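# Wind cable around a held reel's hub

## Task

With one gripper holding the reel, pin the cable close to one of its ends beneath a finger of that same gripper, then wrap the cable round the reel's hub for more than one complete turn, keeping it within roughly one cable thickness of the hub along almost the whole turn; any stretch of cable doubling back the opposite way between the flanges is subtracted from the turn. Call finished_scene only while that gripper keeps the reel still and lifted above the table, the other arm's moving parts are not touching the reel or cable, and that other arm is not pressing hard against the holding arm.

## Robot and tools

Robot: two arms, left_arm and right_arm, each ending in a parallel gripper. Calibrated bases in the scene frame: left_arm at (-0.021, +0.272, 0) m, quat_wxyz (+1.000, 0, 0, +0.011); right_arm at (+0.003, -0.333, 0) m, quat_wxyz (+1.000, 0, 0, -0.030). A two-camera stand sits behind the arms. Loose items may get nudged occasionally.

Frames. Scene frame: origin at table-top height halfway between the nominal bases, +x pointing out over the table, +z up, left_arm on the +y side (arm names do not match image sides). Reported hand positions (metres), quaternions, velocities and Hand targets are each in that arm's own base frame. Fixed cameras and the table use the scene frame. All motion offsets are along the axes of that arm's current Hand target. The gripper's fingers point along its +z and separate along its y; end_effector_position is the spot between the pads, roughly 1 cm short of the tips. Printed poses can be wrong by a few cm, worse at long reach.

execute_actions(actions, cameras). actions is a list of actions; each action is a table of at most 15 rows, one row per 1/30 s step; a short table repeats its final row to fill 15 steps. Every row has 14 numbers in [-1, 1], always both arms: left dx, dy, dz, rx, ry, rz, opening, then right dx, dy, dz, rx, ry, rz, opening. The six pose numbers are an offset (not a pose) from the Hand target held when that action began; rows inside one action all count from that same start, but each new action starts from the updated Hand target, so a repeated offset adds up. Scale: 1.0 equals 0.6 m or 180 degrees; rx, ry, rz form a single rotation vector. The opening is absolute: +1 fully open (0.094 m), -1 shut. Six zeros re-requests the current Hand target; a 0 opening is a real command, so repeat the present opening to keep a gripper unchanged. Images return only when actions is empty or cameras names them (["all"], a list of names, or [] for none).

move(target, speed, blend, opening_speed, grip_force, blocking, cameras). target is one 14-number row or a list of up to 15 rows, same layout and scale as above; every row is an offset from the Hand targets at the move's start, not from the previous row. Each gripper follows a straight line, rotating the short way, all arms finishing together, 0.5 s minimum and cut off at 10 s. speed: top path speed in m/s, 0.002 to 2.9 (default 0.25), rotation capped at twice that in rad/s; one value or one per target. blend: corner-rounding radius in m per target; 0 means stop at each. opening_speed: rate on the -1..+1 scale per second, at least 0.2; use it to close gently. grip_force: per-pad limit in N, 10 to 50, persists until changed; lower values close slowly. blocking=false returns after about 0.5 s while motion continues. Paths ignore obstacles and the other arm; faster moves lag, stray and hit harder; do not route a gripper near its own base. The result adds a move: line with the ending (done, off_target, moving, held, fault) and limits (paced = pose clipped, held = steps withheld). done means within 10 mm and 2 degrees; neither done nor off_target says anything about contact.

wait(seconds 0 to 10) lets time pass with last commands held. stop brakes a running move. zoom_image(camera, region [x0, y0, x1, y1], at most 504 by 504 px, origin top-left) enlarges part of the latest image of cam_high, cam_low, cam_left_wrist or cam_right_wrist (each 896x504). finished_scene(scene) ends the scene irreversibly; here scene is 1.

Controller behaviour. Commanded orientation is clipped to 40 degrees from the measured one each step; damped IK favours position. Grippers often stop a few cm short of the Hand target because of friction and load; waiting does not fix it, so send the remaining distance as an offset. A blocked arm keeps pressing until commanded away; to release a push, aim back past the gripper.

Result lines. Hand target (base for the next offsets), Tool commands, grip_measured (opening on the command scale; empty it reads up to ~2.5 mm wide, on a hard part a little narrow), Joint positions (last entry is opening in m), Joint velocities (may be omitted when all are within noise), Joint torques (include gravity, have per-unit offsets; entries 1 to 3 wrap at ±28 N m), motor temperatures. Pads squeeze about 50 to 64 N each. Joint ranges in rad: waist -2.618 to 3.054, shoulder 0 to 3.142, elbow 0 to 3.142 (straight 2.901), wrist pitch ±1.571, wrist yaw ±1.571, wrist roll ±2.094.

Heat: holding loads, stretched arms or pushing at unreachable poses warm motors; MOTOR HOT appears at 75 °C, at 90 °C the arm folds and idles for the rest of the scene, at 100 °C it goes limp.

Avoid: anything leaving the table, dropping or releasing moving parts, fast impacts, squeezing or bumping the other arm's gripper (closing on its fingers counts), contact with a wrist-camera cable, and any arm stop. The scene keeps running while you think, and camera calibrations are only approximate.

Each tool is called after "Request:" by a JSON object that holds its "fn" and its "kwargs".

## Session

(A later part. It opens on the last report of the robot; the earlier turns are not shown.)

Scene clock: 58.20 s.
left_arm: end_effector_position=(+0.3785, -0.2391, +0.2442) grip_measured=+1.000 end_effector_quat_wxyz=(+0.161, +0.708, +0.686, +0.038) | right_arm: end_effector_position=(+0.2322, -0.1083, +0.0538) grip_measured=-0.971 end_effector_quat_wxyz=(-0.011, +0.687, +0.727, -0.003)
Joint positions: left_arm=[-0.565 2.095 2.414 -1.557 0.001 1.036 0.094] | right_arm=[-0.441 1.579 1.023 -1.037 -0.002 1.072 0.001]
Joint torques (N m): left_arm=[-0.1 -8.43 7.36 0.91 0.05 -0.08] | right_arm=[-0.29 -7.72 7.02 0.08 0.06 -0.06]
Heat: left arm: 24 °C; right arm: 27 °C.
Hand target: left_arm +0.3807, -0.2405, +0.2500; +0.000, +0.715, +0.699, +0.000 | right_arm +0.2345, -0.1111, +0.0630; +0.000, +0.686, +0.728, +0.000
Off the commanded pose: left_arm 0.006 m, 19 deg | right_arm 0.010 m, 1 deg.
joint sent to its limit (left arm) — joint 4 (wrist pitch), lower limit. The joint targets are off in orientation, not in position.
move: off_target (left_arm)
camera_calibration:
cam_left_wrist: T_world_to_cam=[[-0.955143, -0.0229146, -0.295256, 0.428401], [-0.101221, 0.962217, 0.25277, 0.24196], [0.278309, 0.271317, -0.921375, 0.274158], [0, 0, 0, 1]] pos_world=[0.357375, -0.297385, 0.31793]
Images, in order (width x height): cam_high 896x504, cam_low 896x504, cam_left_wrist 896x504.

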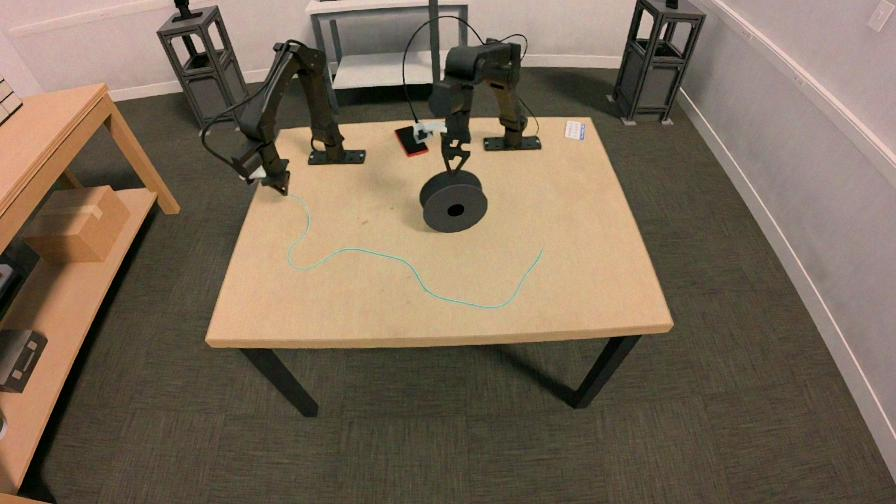

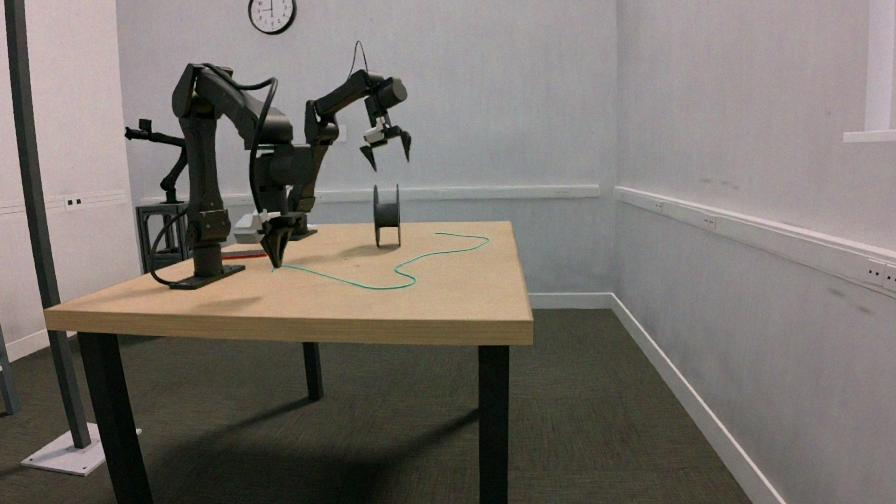

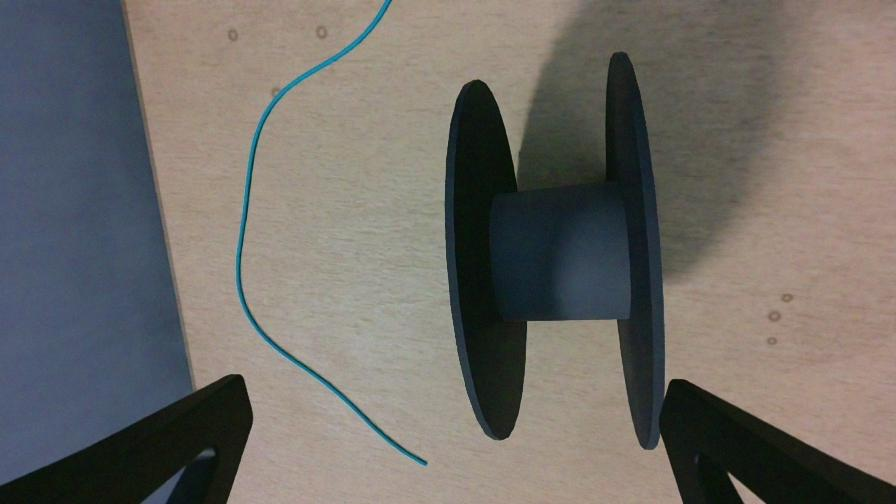

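Request:
{"fn": "move", "kwargs": {"target": [0,0,0.083,0,0,0,1,0,0,0,0,0,0,-1], "speed": 0.1, "cameras": ["cam_low","cam_left_wrist"]}}

Scene clock: 60.93 s.
left_arm: end_effector_position=(+0.3824, -0.2412, +0.2068) grip_measured=+1.000 end_effector_quat_wxyz=(+0.115, +0.713, +0.692, +0.028) | right_arm: end_effector_position=(+0.2322, -0.1083, +0.0538) grip_measured=-0.971 end_effector_quat_wxyz=(-0.011, +0.687, +0.727, -0.003)
Joint positions: left_arm=[-0.565 2.165 2.389 -1.557 0 1.036 0.094] | right_arm=[-0.441 1.579 1.023 -1.037 -0.002 1.072 0.001]
Joint torques (N m): left_arm=[-0.17 -8.88 4.34 0.68 0 -0.07] | right_arm=[-0.28 -7.75 7.04 0.09 0.06 -0.06]
Heat: left arm: 24 °C; right arm: 27 °C.
Hand target: left_arm +0.3807, -0.2405, +0.2004; +0.000, +0.715, +0.699, +0.000 | right_arm +0.2345, -0.1111, +0.0630; +0.000, +0.686, +0.728, +0.000
Off the commanded pose: left_arm 0.007 m, 14 deg | right_arm 0.010 m, 1 deg.
joint sent to its limit (left arm) — joint 4 (wrist pitch), lower limit. The joint targets are off in orientation, not in position.
move: off_target (left_arm)
camera_calibration:
cam_left_wrist: T_world_to_cam=[[-0.975673, -0.0105935, -0.218973, 0.416087], [-0.0798209, 0.947439, 0.30982, 0.230254], [0.204182, 0.319762, -0.925236, 0.280014], [0, 0, 0, 1]] pos_world=[0.36717, -0.303282, 0.278854]
Images, in order (width x height): cam_low 896x504, cam_left_wrist 896x504.

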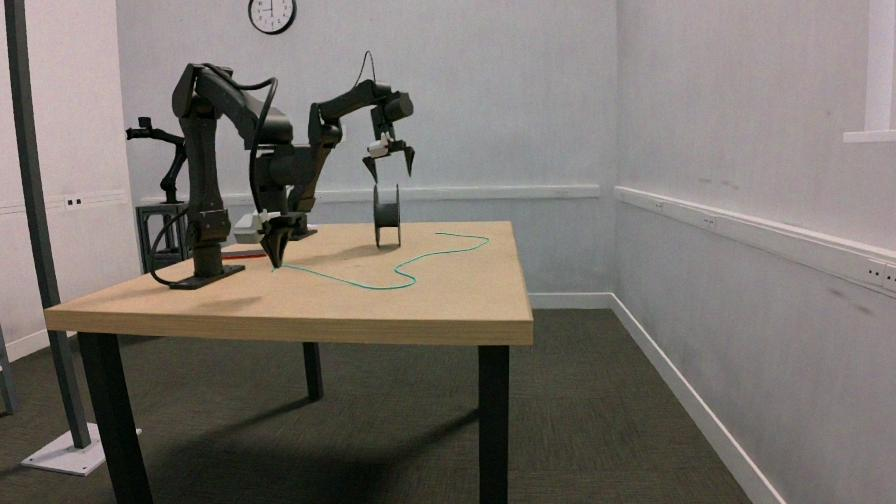

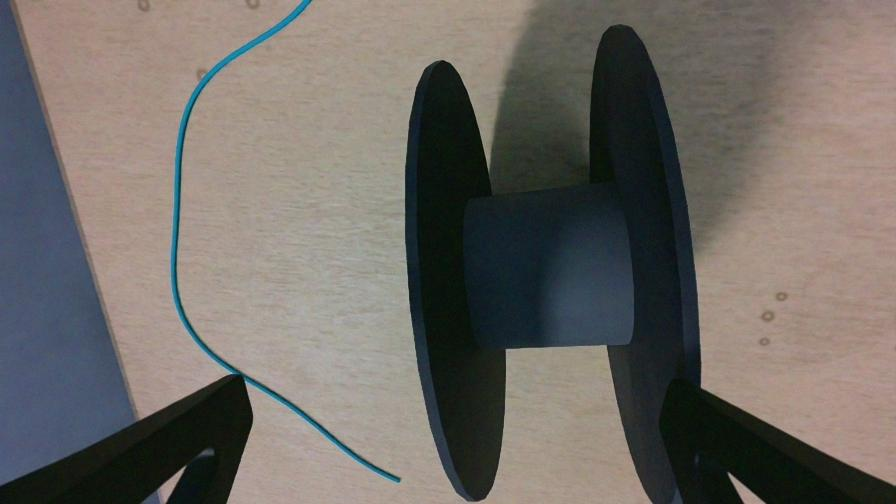

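Request:
{"fn": "move", "kwargs": {"target": [-0.0075,0.019,0.005,0,0,0,0,0,0,0,0,0,0,-1], "speed": 0.1, "cameras": ["cam_left_wrist"]}}

Scene clock: 63.93 s.
left_arm: end_effector_position=(+0.3878, -0.2446, +0.1935) grip_measured=+0.001 end_effector_quat_wxyz=(+0.104, +0.713, +0.693, +0.025) | right_arm: end_effector_position=(+0.2322, -0.1083, +0.0538) grip_measured=-0.971 end_effector_quat_wxyz=(-0.011, +0.687, +0.727, -0.003)
Joint positions: left_arm=[-0.565 2.209 2.41 -1.558 0 1.035 0.047] | right_arm=[-0.441 1.579 1.023 -1.037 -0.002 1.072 0.001]
Joint torques (N m): left_arm=[0.21 -9.01 7.54 0.67 0.03 -0.06] | right_arm=[-0.24 -7.82 7.05 0.08 0.05 -0.07]
Heat: left arm: 25 °C; right arm: 27 °C.
Hand target: left_arm +0.3920, -0.2452, +0.1973; +0.000, +0.715, +0.699, +0.000 | right_arm +0.2345, -0.1111, +0.0630; +0.000, +0.686, +0.728, +0.000
Off the commanded pose: left_arm 0.006 m, 12 deg | right_arm 0.010 m, 1 deg.
joint sent to its limit (left arm) — joint 4 (wrist pitch), lower limit. The joint targets are off in orientation, not in position.
move: off_target (left_arm)
camera_calibration:
cam_left_wrist: T_world_to_cam=[[-0.979862, -0.00834306, -0.199503, 0.416732], [-0.0738617, 0.943402, 0.323321, 0.232128], [0.185514, 0.331546, -0.92502, 0.277694], [0, 0, 0, 1]] pos_world=[0.373969, -0.307581, 0.26496]
Images, in order (width x height): cam_left_wrist 896x504.

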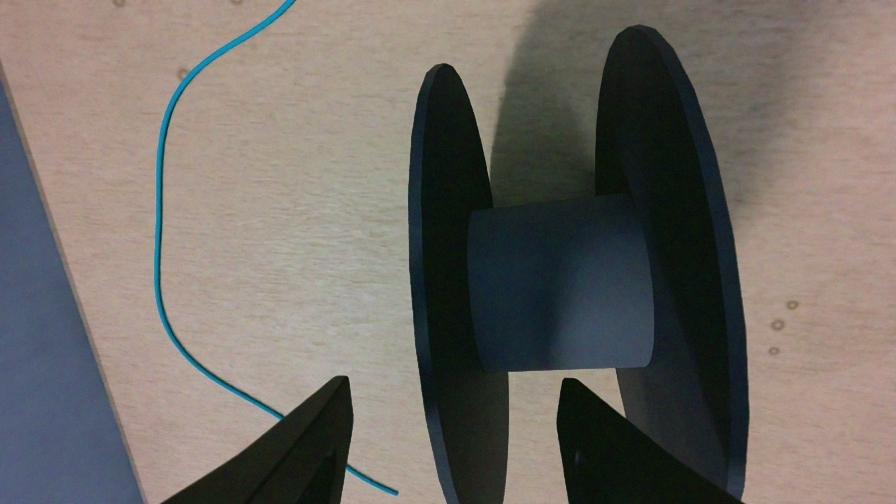

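Request:
{"fn": "move", "kwargs": {"target": [[0,0.013,0,0,0,0,0,0,0,0,0,0,0,-1],[0,0.013,0.035,0,0,0,0,0,0,0,0,0,0,-1]], "speed": 0.08, "cameras": ["cam_low","cam_left_wrist"]}}

Scene clock: 68.07 s.
left_arm: end_effector_position=(+0.3969, -0.2473, +0.1772) grip_measured=+0.001 end_effector_quat_wxyz=(+0.093, +0.712, +0.695, +0.023) | right_arm: end_effector_position=(+0.2322, -0.1083, +0.0538) grip_measured=-0.971 end_effector_quat_wxyz=(-0.011, +0.687, +0.727, -0.003)
Joint positions: left_arm=[-0.559 2.269 2.447 -1.558 0 1.036 0.047] | right_arm=[-0.441 1.579 1.023 -1.037 -0.002 1.072 0.001]
Joint torques (N m): left_arm=[0.53 -9.44 6.19 0.65 0.03 0.07] | right_arm=[-0.28 -7.75 7.02 0.08 0.04 -0.03]
Heat: left arm: 25 °C; right arm: 27 °C.
Hand target: left_arm +0.3998, -0.2455, +0.1763; +0.000, +0.715, +0.699, +0.000 | right_arm +0.2345, -0.1111, +0.0630; +0.000, +0.686, +0.728, +0.000
Off the commanded pose: left_arm 0.004 m, 11 deg | right_arm 0.010 m, 1 deg.
joint sent to its limit (left arm) — joint 4 (wrist pitch), lower limit. The joint targets are off in orientation, not in position.
move: off_target (left_arm)
camera_calibration:
cam_left_wrist: T_world_to_cam=[[-0.983551, -0.0112049, -0.180285, 0.419787], [-0.0723716, 0.938909, 0.336471, 0.236523], [0.165501, 0.343984, -0.924275, 0.272718], [0, 0, 0, 1]] pos_world=[0.384864, -0.31118, 0.248165]
Images, in order (width x height): cam_low 896x504, cam_left_wrist 896x504.

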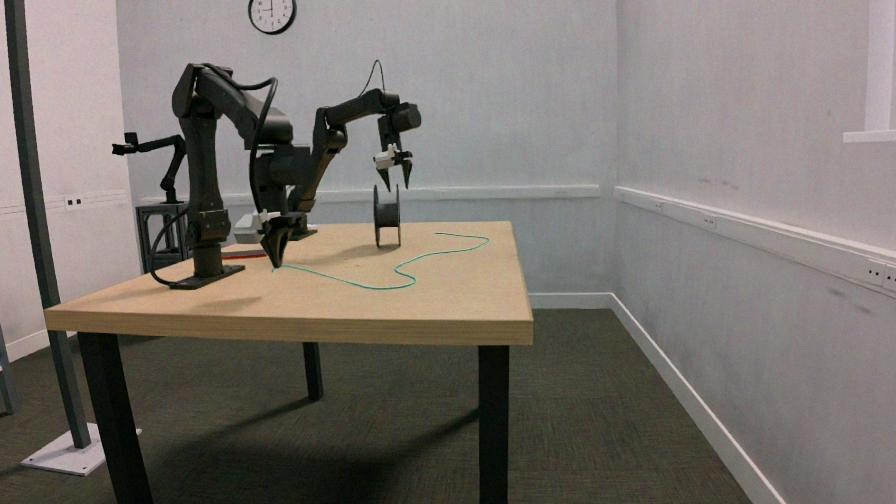

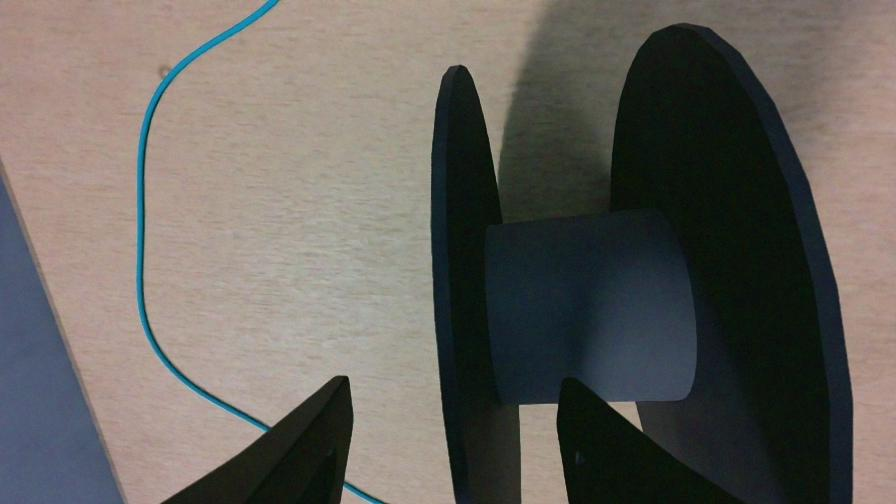

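Request:
{"fn": "move", "kwargs": {"target": [0,0,0.05,0,0,0,0,0,0,0,0,0,0,-1], "speed": 0.06, "cameras": ["cam_low","cam_left_wrist"]}}

Scene clock: 70.40 s.
left_arm: end_effector_position=(+0.3991, -0.2486, +0.1515) grip_measured=+0.001 end_effector_quat_wxyz=(+0.065, +0.714, +0.697, +0.016) | right_arm: end_effector_position=(+0.2322, -0.1083, +0.0538) grip_measured=-0.971 end_effector_quat_wxyz=(-0.011, +0.687, +0.727, -0.003)
Joint positions: left_arm=[-0.559 2.326 2.447 -1.558 0 1.036 0.047] | right_arm=[-0.441 1.579 1.023 -1.037 -0.002 1.072 0.001]
Joint torques (N m): left_arm=[0.5 -9.83 5.09 0.52 0.02 0.07] | right_arm=[-0.25 -7.76 7.04 0.07 0.03 -0.05]
Heat: left arm: 25 °C; right arm: 27 °C.
Hand target: left_arm +0.3998, -0.2455, +0.1463; +0.000, +0.715, +0.699, +0.000 | right_arm +0.2345, -0.1111, +0.0630; +0.000, +0.686, +0.728, +0.000
Off the commanded pose: left_arm 0.006 m, 8 deg | right_arm 0.010 m, 1 deg.
joint sent to its limit (left arm) — joint 4 (wrist pitch), lower limit. The joint targets are off in orientation, not in position.
move: off_target (left_arm)
camera_calibration:
cam_left_wrist: T_world_to_cam=[[-0.991141, -0.00608097, -0.132674, 0.414408], [-0.0549535, 0.928205, 0.367988, 0.23232], [0.120911, 0.372018, -0.920317, 0.273263], [0, 0, 0, 1]] pos_world=[0.390463, -0.314779, 0.220979]
Images, in order (width x height): cam_low 896x504, cam_left_wrist 896x504.

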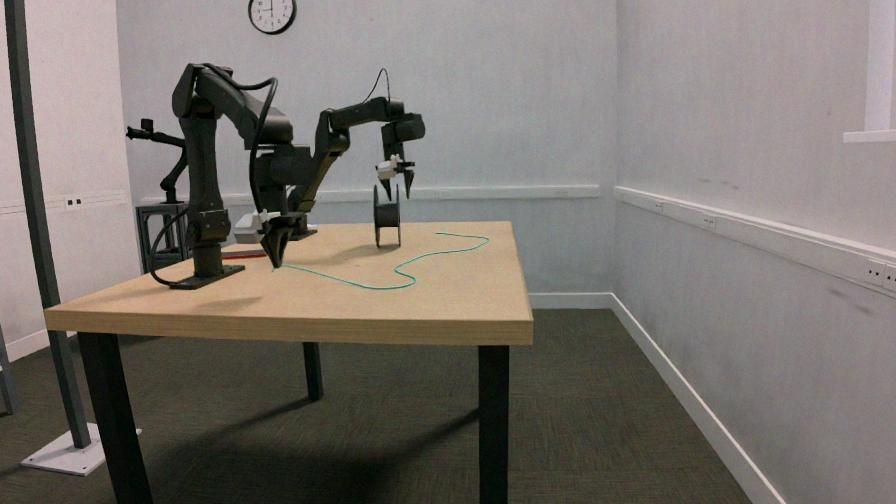

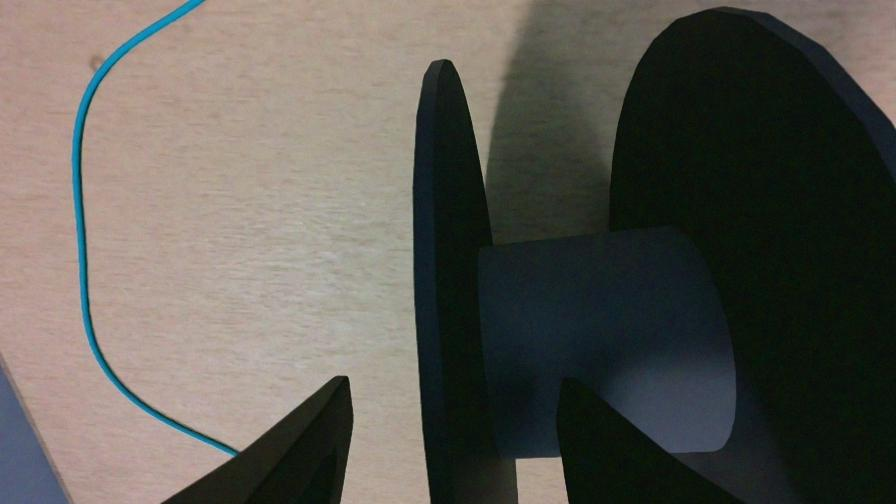

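Request:
{"fn": "move", "kwargs": {"target": [[0,0.01,0.004,0,0,0,0,0,0,0,0,0,0,-1],[0,0.01,0.004,0,0,0,-0.6,0,0,0,0,0,0,-1]], "speed": 0.06, "opening_speed": 0.3, "cameras": ["cam_low","cam_left_wrist"]}}

Scene clock: 74.47 s.
left_arm: end_effector_position=(+0.4010, -0.2464, +0.1424) grip_measured=-0.599 end_effector_quat_wxyz=(+0.055, +0.714, +0.698, +0.014) | right_arm: end_effector_position=(+0.2322, -0.1083, +0.0538) grip_measured=-0.971 end_effector_quat_wxyz=(-0.011, +0.687, +0.727, -0.003)
Joint positions: left_arm=[-0.553 2.347 2.447 -1.558 0 1.041 0.019] | right_arm=[-0.441 1.579 1.023 -1.037 -0.002 1.072 0.001]
Joint torques (N m): left_arm=[0.65 -9.84 7.02 0.5 -0.02 0.08] | right_arm=[-0.28 -7.77 7.04 0.09 0.05 -0.05]
Heat: left arm: 26 °C; right arm: 27 °C.
Hand target: left_arm +0.4057, -0.2457, +0.1440; +0.000, +0.715, +0.699, +0.000 | right_arm +0.2345, -0.1111, +0.0630; +0.000, +0.686, +0.728, +0.000
Off the commanded pose: left_arm 0.005 m, 6 deg | right_arm 0.010 m, 1 deg.
joint sent to its limit (left arm) — joint 4 (wrist pitch), lower limit. The joint targets are off in orientation, not in position.
move: off_target (left_arm); target 2's new opening was sent with left_arm's hand 0.005 m and 6 deg from that target
camera_calibration:
cam_left_wrist: T_world_to_cam=[[-0.993268, -0.00541695, -0.115714, 0.413763], [-0.0492442, 0.9239, 0.379453, 0.228744], [0.104853, 0.382597, -0.917946, 0.272569], [0, 0, 0, 1]] pos_world=[0.393662, -0.313379, 0.211285]
Images, in order (width x height): cam_low 896x504, cam_left_wrist 896x504.

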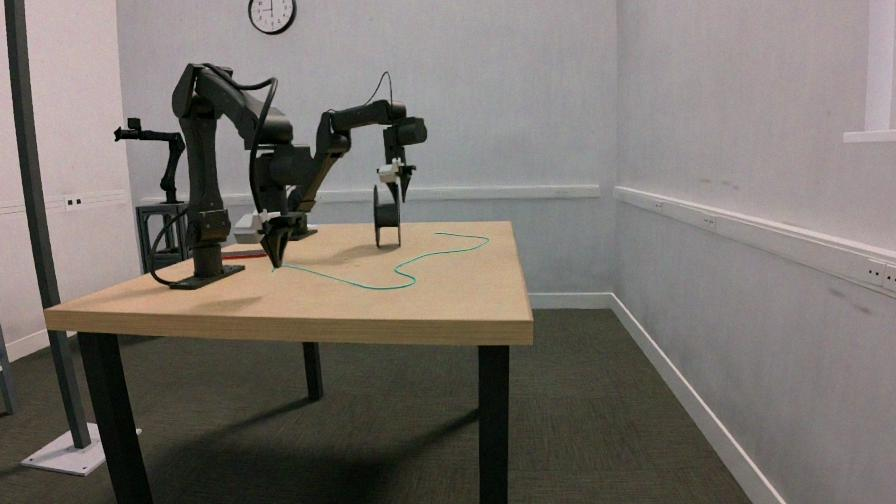

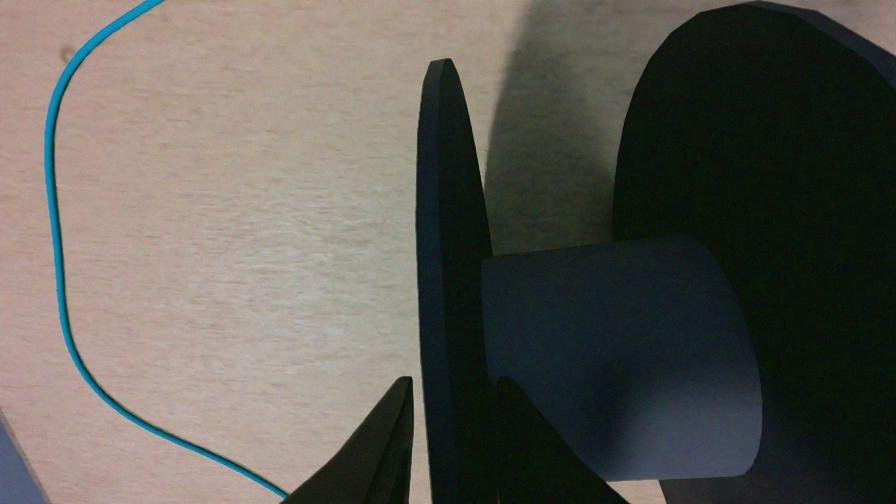

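Request:
{"fn": "move", "kwargs": {"target": [0,0.009,0,0,0,0,-1,0,0,0,0,0,0,-1], "speed": 0.05, "opening_speed": 0.25, "cameras": ["cam_low","cam_left_wrist"]}}

Scene clock: 76.63 s.
left_arm: end_effector_position=(+0.3989, -0.2450, +0.1420) grip_measured=-0.955 end_effector_quat_wxyz=(+0.048, +0.715, +0.698, +0.006) | right_arm: end_effector_position=(+0.2322, -0.1083, +0.0538) grip_measured=-0.971 end_effector_quat_wxyz=(-0.011, +0.687, +0.727, -0.003)
Joint positions: left_arm=[-0.549 2.362 2.475 -1.588 0.011 1.045 0.002] | right_arm=[-0.441 1.579 1.023 -1.037 -0.002 1.072 0.001]
Joint torques (N m): left_arm=[0.76 -9.72 7.1 0.75 -0.07 0.08] | right_arm=[-0.24 -7.77 7.04 0.09 0.04 -0.06]
Heat: left arm: 26 °C; right arm: 28 °C.
Hand target: left_arm +0.4112, -0.2457, +0.1439; +0.000, +0.715, +0.699, +0.000 | right_arm +0.2345, -0.1111, +0.0630; +0.000, +0.686, +0.728, +0.000
Off the commanded pose: left_arm 0.012 m, 6 deg | right_arm 0.010 m, 1 deg.
joint read past its limit (left arm) — joint 4 (wrist pitch), lower limit.
joint sent to its limit (left arm) — joint 4 (wrist pitch), lower limit. The joint targets are off in orientation, not in position.
move: off_target (left_arm)
camera_calibration:
cam_left_wrist: T_world_to_cam=[[-0.995428, -0.00503633, -0.0953821, 0.409719], [-0.0411327, 0.923871, 0.380488, 0.224024], [0.0862045, 0.382672, -0.919854, 0.279544], [0, 0, 0, 1]] pos_world=[0.392962, -0.311879, 0.210981]
Images, in order (width x height): cam_low 896x504, cam_left_wrist 896x504.

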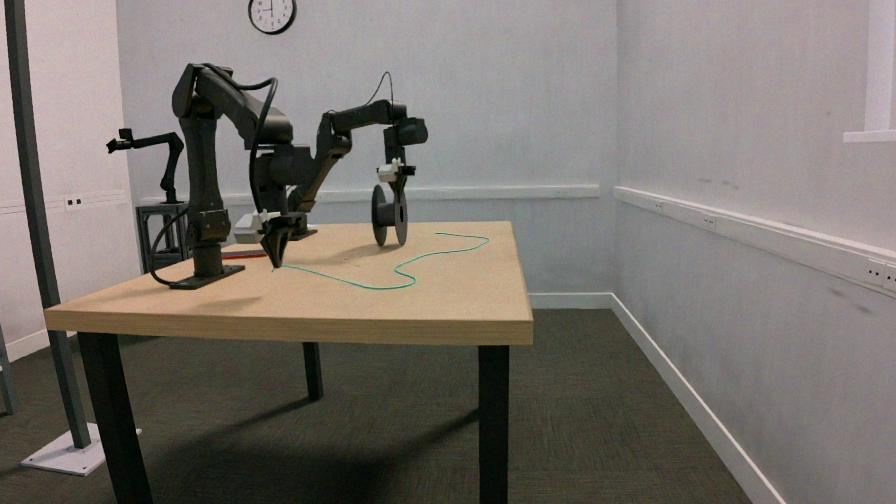

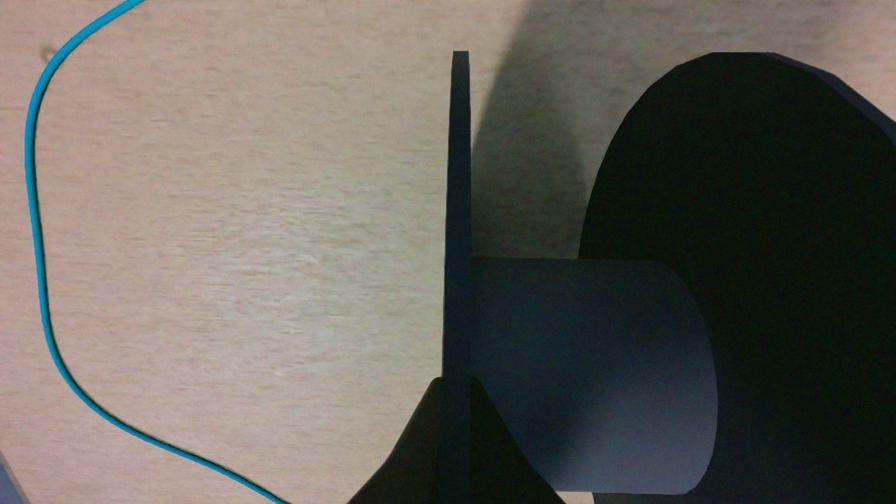

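Request:
{"fn": "move", "kwargs": {"target": [[0,-0.012,-0.0935,0,0,0,-1,0,0,0,0,0,0,-1],[-0.0242,-0.1123,-0.0935,-0.1242,-0.2287,-0.2997,-1,0,0,0,0,0,0,-1]], "speed": [0.08,0.12], "cameras": ["cam_high","cam_low","cam_left_wrist"]}}

Scene clock: 85.07 s.
left_arm: end_effector_position=(+0.3357, -0.2499, +0.1709) grip_measured=-0.956 end_effector_quat_wxyz=(+0.315, +0.283, +0.901, -0.093) | right_arm: end_effector_position=(+0.2322, -0.1083, +0.0538) grip_measured=-0.971 end_effector_quat_wxyz=(-0.011, +0.687, +0.727, -0.003)
Joint positions: left_arm=[-0.661 1.539 1.241 -0.605 -0.044 -0.037 0.002] | right_arm=[-0.441 1.579 1.023 -1.037 -0.002 1.072 0.001]
Joint torques (N m): left_arm=[-0.68 -9.22 6.15 2.07 -0.08 -0.09] | right_arm=[-0.29 -7.76 7.06 0.07 0.05 -0.06]
Motor temperatures (°C): left_arm=[21 28 23 23 20 19 19] | right_arm=[22 25 28 21 22 18 22]
Heat: left arm: 28 °C; right arm: 28 °C.
Hand target: left_arm +0.3435, -0.2587, +0.2000; +0.366, +0.273, +0.883, -0.113 | right_arm +0.2345, -0.1111, +0.0630; +0.000, +0.686, +0.728, +0.000
Off the commanded pose: left_arm 0.031 m, 7 deg | right_arm 0.010 m, 1 deg.
move: off_target (left_arm)
camera_calibration:
cam_left_wrist: T_world_to_cam=[[-0.542158, -0.8402, -0.0112997, -0.0258025], [-0.81933, 0.53158, -0.21476, 0.479853], [0.186448, -0.107176, -0.976602, 0.167111], [0, 0, 0, 1]] pos_world=[0.348011, -0.258849, 0.265962]
Images, in order (width x height): cam_high 896x504, cam_low 896x504, cam_left_wrist 896x504.

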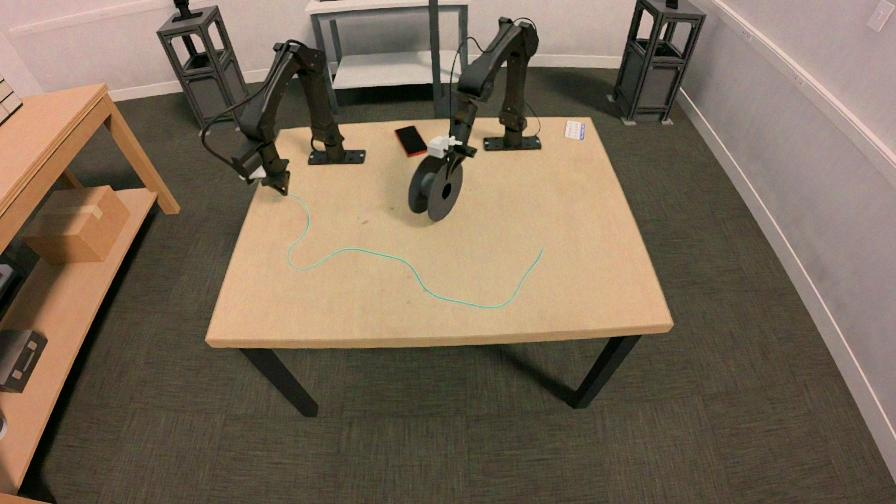

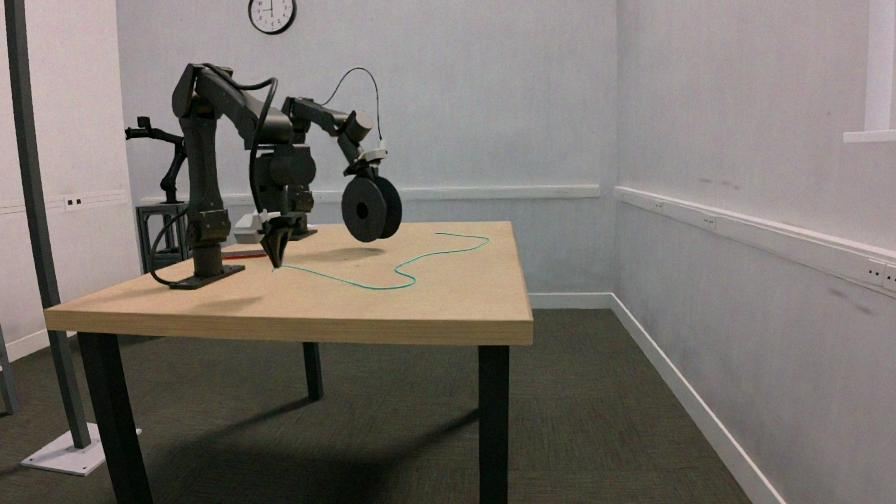

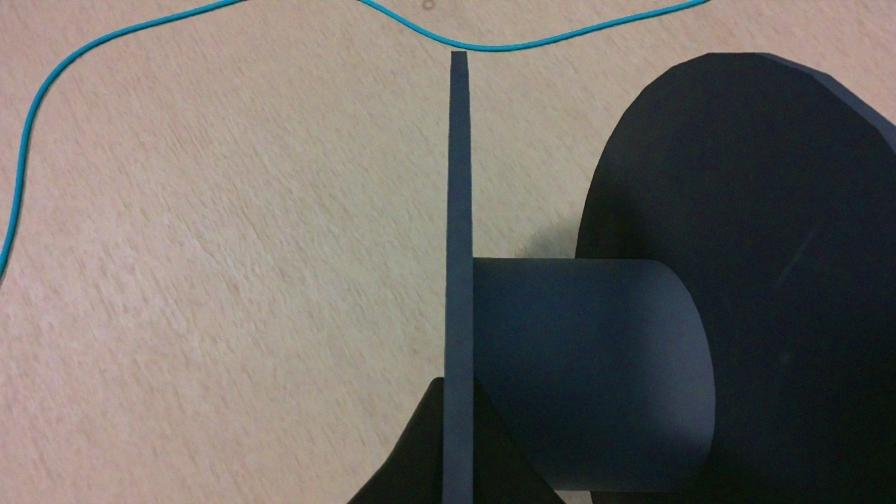

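Request:
{"fn": "move", "kwargs": {"target": [0.05,0,0.05,0,0,0,-1,0,0,0,0,0,0,-1], "speed": 0.05, "cameras": ["cam_low"]}}

Scene clock: 87.03 s.
left_arm: end_effector_position=(+0.3407, -0.2540, +0.1464) grip_measured=-0.956 end_effector_quat_wxyz=(+0.342, +0.276, +0.892, -0.105) | right_arm: end_effector_position=(+0.2322, -0.1083, +0.0538) grip_measured=-0.971 end_effector_quat_wxyz=(-0.011, +0.687, +0.727, -0.003)
Joint positions: left_arm=[-0.661 1.535 1.098 -0.404 -0.043 -0.046 0.002] | right_arm=[-0.441 1.579 1.023 -1.037 -0.002 1.072 0.001]
Joint torques (N m): left_arm=[-0.61 -7.3 5.37 1.92 0 -0.05] | right_arm=[-0.31 -7.83 7.02 0.05 0.05 -0.05]
Heat: left arm: 28 °C; right arm: 28 °C.
Hand target: left_arm +0.3435, -0.2587, +0.1577; +0.366, +0.273, +0.883, -0.113 | right_arm +0.2345, -0.1111, +0.0630; +0.000, +0.686, +0.728, +0.000
Off the commanded pose: left_arm 0.012 m, 3 deg | right_arm 0.010 m, 1 deg.
move: off_target (left_arm)
Images, in order (width x height): cam_low 896x504.

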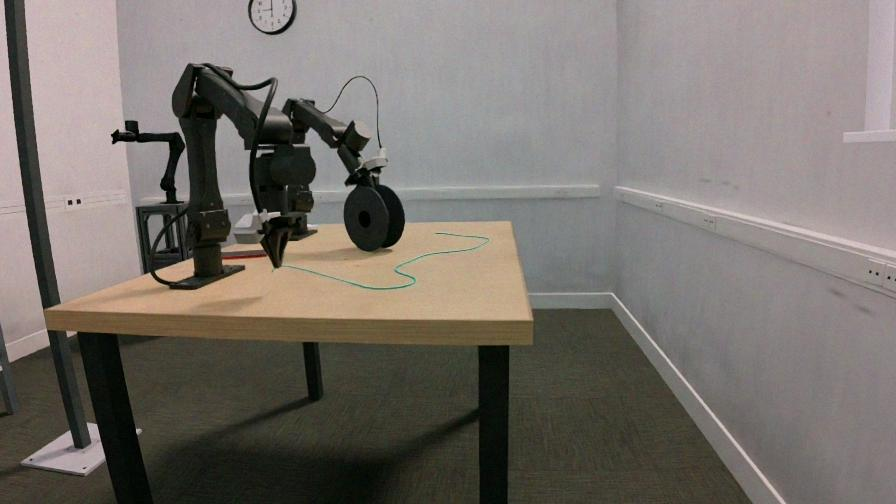

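Request:
{"fn": "move", "kwargs": {"target": [0.025,0,0.025,0,0,0,-1,0,0,0,0,0,0,-1], "speed": 0.04, "cameras": ["cam_low"]}}

Request:
{"fn": "zoom_image", "kwargs": {"camera": "cam_low", "region": [320, 140, 440, 260]}}

Scene clock: 88.47 s.
left_arm: end_effector_position=(+0.3477, -0.2604, +0.1443) grip_measured=-0.956 end_effector_quat_wxyz=(+0.371, +0.269, +0.881, -0.119) | right_arm: end_effector_position=(+0.2322, -0.1083, +0.0538) grip_measured=-0.971 end_effector_quat_wxyz=(-0.011, +0.687, +0.727, -0.003)
Joint positions: left_arm=[-0.661 1.535 1.039 -0.274 -0.039 -0.051 0.002] | right_arm=[-0.441 1.579 1.023 -1.037 -0.002 1.072 0.001]
Joint torques (N m): left_arm=[-0.64 -5.74 4.75 1.63 -0.07 0.03] | right_arm=[-0.31 -7.77 6.99 0.08 0.06 -0.04]
Heat: left arm: 28 °C; right arm: 28 °C.
Hand target: left_arm +0.3435, -0.2587, +0.1365; +0.366, +0.273, +0.883, -0.113 | right_arm +0.2345, -0.1111, +0.0630; +0.000, +0.686, +0.728, +0.000
Off the commanded pose: left_arm 0.009 m, 1 deg | right_arm 0.010 m, 1 deg.
move: done
Images, in order (width x height): cam_low 896x504.

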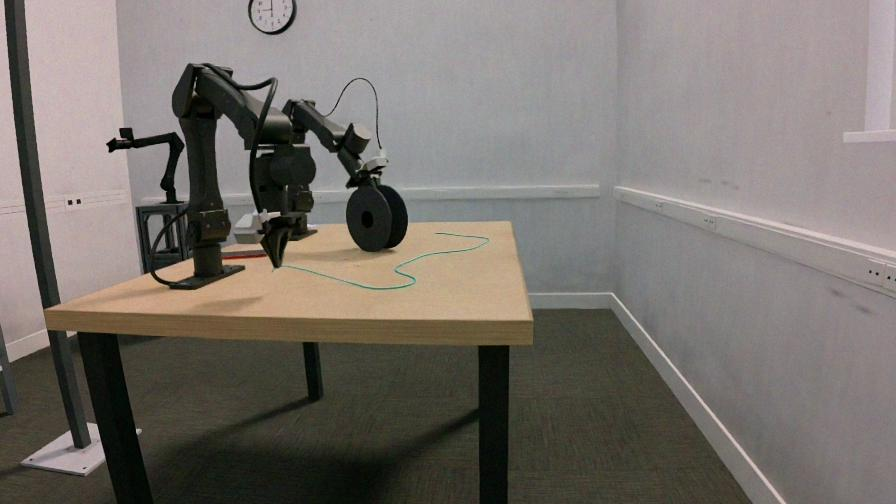

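Scaled by 4.200 from the camera's 896x504 image, which has a finer 1280x720 frame.

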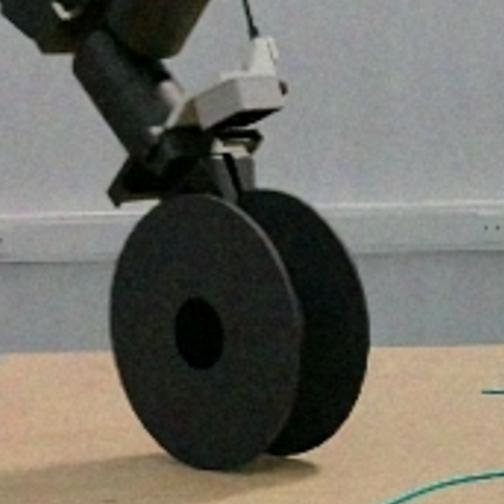

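Request:
{"fn": "move", "kwargs": {"target": [[0,0,0,0,0,0,-1,0.345,0.13,-0.262,-0.0936,-0.0833,-0.5306,-1],[0,0,0,0,0,0,-1,0.733,0.197,-0.345,0.1206,0.291,0.7024,-1]], "speed": 0.2, "cameras": ["cam_high","cam_low","cam_right_wrist","cam_left_wrist"]}}

Scene clock: 106.93 s.
left_arm: end_effector_position=(+0.3477, -0.2604, +0.1443) grip_measured=-0.956 end_effector_quat_wxyz=(+0.371, +0.269, +0.881, -0.119) | right_arm: end_effector_position=(+0.3239, +0.3117, +0.2635) grip_measured=-0.971 end_effector_quat_wxyz=(-0.352, +0.833, -0.405, +0.135)
Joint positions: left_arm=[-0.661 1.535 1.039 -0.274 -0.039 -0.051 0.002] | right_arm=[0.769 1.608 1.61 -0.8 0.012 -1.472 0.001]
Joint torques (N m): left_arm=[-0.81 -5.85 4.74 1.6 -0.1 0.02] | right_arm=[0.36 -6.23 8.55 1.85 -0.13 -0.07]
Heat: left arm: 26 °C; right arm: 28 °C.
Hand target: left_arm +0.3435, -0.2587, +0.1364; +0.366, +0.273, +0.883, -0.113 | right_arm +0.3243, +0.3192, +0.2661; -0.357, +0.836, -0.396, +0.129 (not the last commanded pose)
Off the commanded pose: left_arm 0.009 m, 1 deg | right_arm 0.024 m, 10 deg.
move: off_target (right_arm; path cut at 10 s); path passed 1 of 2 targets
camera_calibration:
cam_left_wrist: T_world_to_cam=[[-0.535974, -0.844112, 0.0143644, -0.0352638], [-0.795887, 0.499532, -0.342097, 0.491541], [0.281593, -0.194788, -0.939555, 0.0765519], [0, 0, 0, 1]] pos_world=[0.350755, -0.260396, 0.240586]
cam_right_wrist: T_world_to_cam=[[0.593383, 0.414974, 0.689706, -0.499586], [0.372404, -0.901174, 0.221813, 0.139193], [0.713591, 0.125229, -0.689279, 0.00482547], [0, 0, 0, 1]] pos_world=[0.241166, 0.332147, 0.317018]

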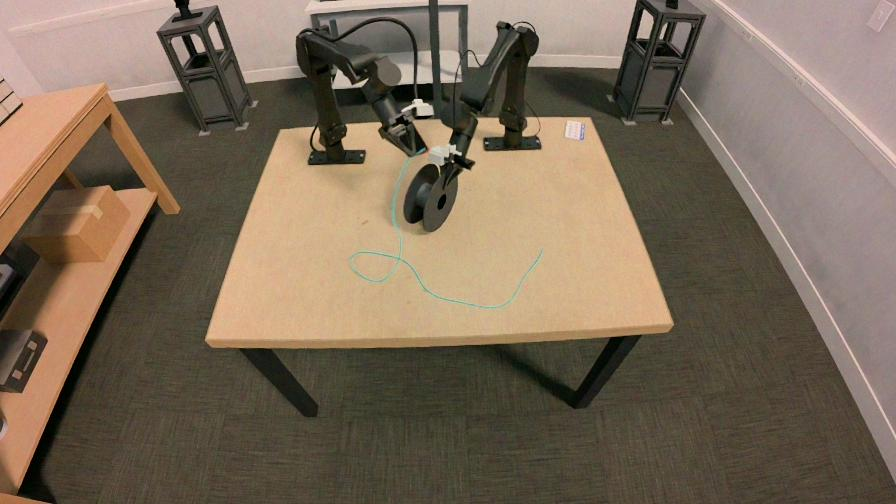

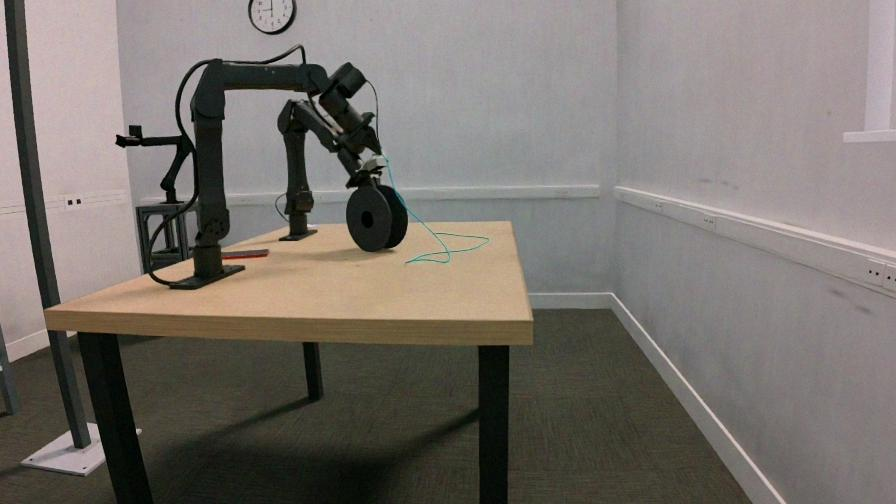

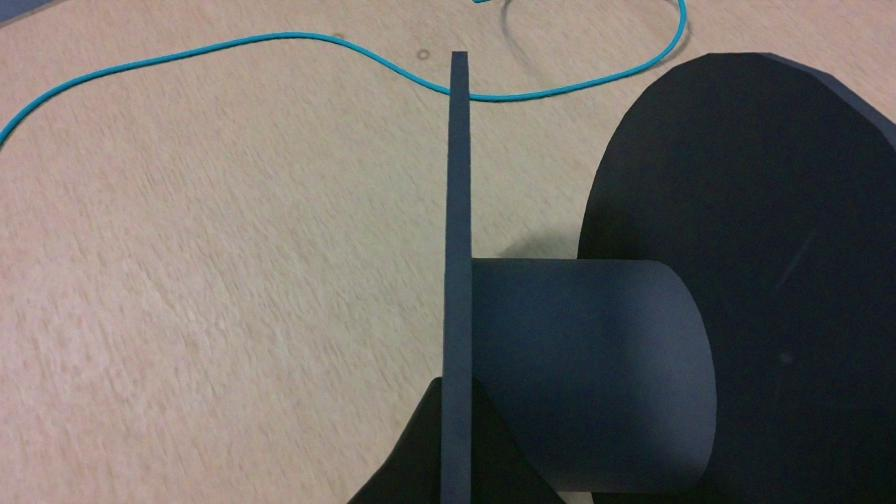

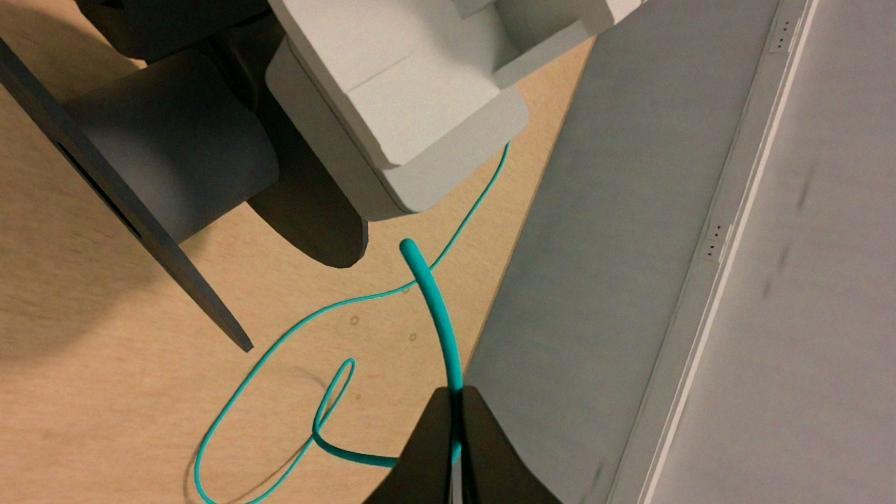

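Request:
{"fn": "move", "kwargs": {"target": [0,0,0,0,0,0,-1,0.155,0.192,-0.166,-0.0143,0.197,0.621,-1], "speed": 0.3}}

Request:
{"fn": "move", "kwargs": {"target": [0,0,0,0,0,0,-1,0.103,-0.255,0.2995,0.0968,0.0812,0.5492,-1], "speed": 0.3, "cameras": ["cam_high","cam_low","cam_right_wrist"]}}

Scene clock: 115.80 s.
left_arm: end_effector_position=(+0.3477, -0.2604, +0.1443) grip_measured=-0.956 end_effector_quat_wxyz=(+0.371, +0.269, +0.881, -0.119) | right_arm: end_effector_position=(+0.2722, +0.1521, +0.2401) grip_measured=-0.971 end_effector_quat_wxyz=(+0.165, -0.093, +0.982, +0.008)
Joint positions: left_arm=[-0.661 1.535 1.039 -0.274 -0.039 -0.051 0.002] | right_arm=[0.587 1.508 1.656 -1.416 0.14 0.376 0.001]
Joint torques (N m): left_arm=[-0.68 -5.7 4.56 1.61 -0.1 0.04] | right_arm=[-0.23 -6.93 7.51 0.78 0.05 0.13]
Heat: left arm: 26 °C; right arm: 28 °C.
Hand target: left_arm +0.3435, -0.2587, +0.1364; +0.366, +0.273, +0.883, -0.113 | right_arm +0.2696, +0.1500, +0.2500; +0.173, -0.085, +0.981, +0.015
Off the commanded pose: left_arm 0.009 m, 1 deg | right_arm 0.011 m, 1 deg.
move: off_target (right_arm)

Scene clock: 119.53 s.
left_arm: end_effector_position=(+0.3477, -0.2604, +0.1443) grip_measured=-0.956 end_effector_quat_wxyz=(+0.371, +0.269, +0.881, -0.119) | right_arm: end_effector_position=(+0.3010, +0.0009, +0.0667) grip_measured=-0.971 end_effector_quat_wxyz=(+0.005, +0.702, +0.712, +0.006)
Joint positions: left_arm=[-0.661 1.535 1.039 -0.274 -0.039 -0.051 0.002] | right_arm=[-0.002 1.698 1.204 -1.063 -0.002 1.554 0.001]
Joint torques (N m): left_arm=[-0.83 -5.87 4.67 1.63 -0.13 0.02] | right_arm=[-0.1 -6.37 4.79 0.47 0.06 0.19]
Heat: left arm: 26 °C; right arm: 27 °C.
Hand target: left_arm +0.3435, -0.2587, +0.1364; +0.366, +0.273, +0.883, -0.113 | right_arm +0.2994, +0.0002, +0.0600; +0.000, +0.707, +0.707, +0.000
Off the commanded pose: left_arm 0.009 m, 1 deg | right_arm 0.007 m, 1 deg.
move: done
camera_calibration:
cam_right_wrist: T_world_to_cam=[[-0.999765, 0.000557412, -0.0216629, 0.306148], [-0.00816621, 0.91628, 0.400456, 0.0123644], [0.0200725, 0.400539, -0.91606, 0.148122], [0, 0, 0, 1]] pos_world=[0.303204, -0.0708284, 0.137369]
Images, in order (width x height): cam_high 896x504, cam_low 896x504, cam_right_wrist 896x504.

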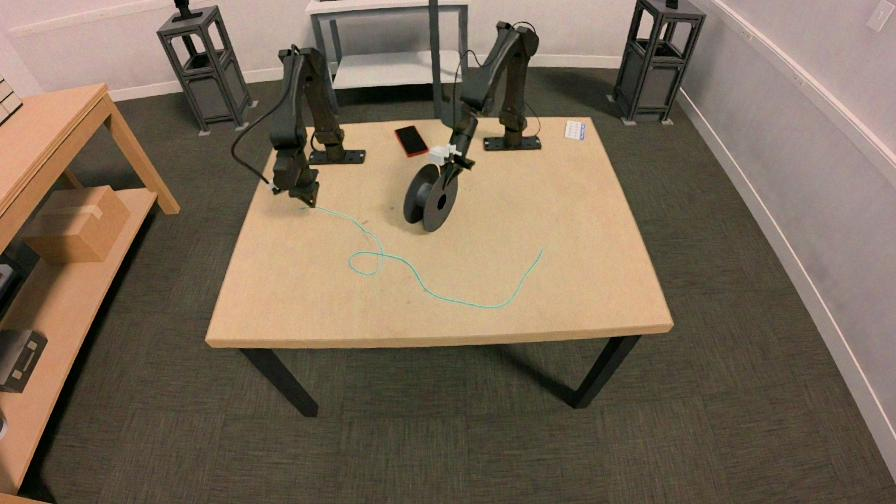

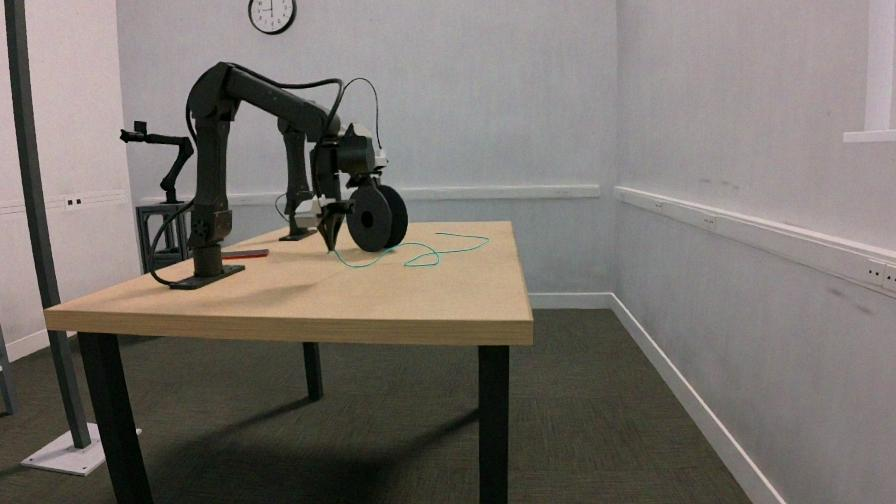

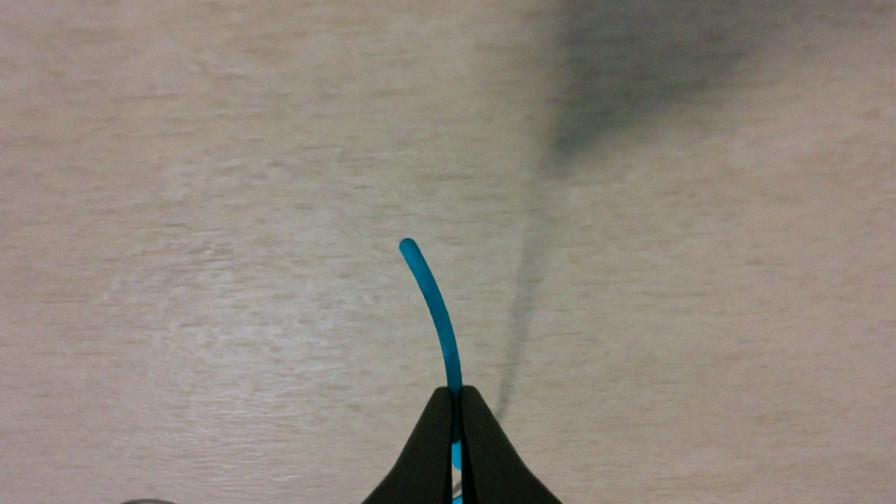

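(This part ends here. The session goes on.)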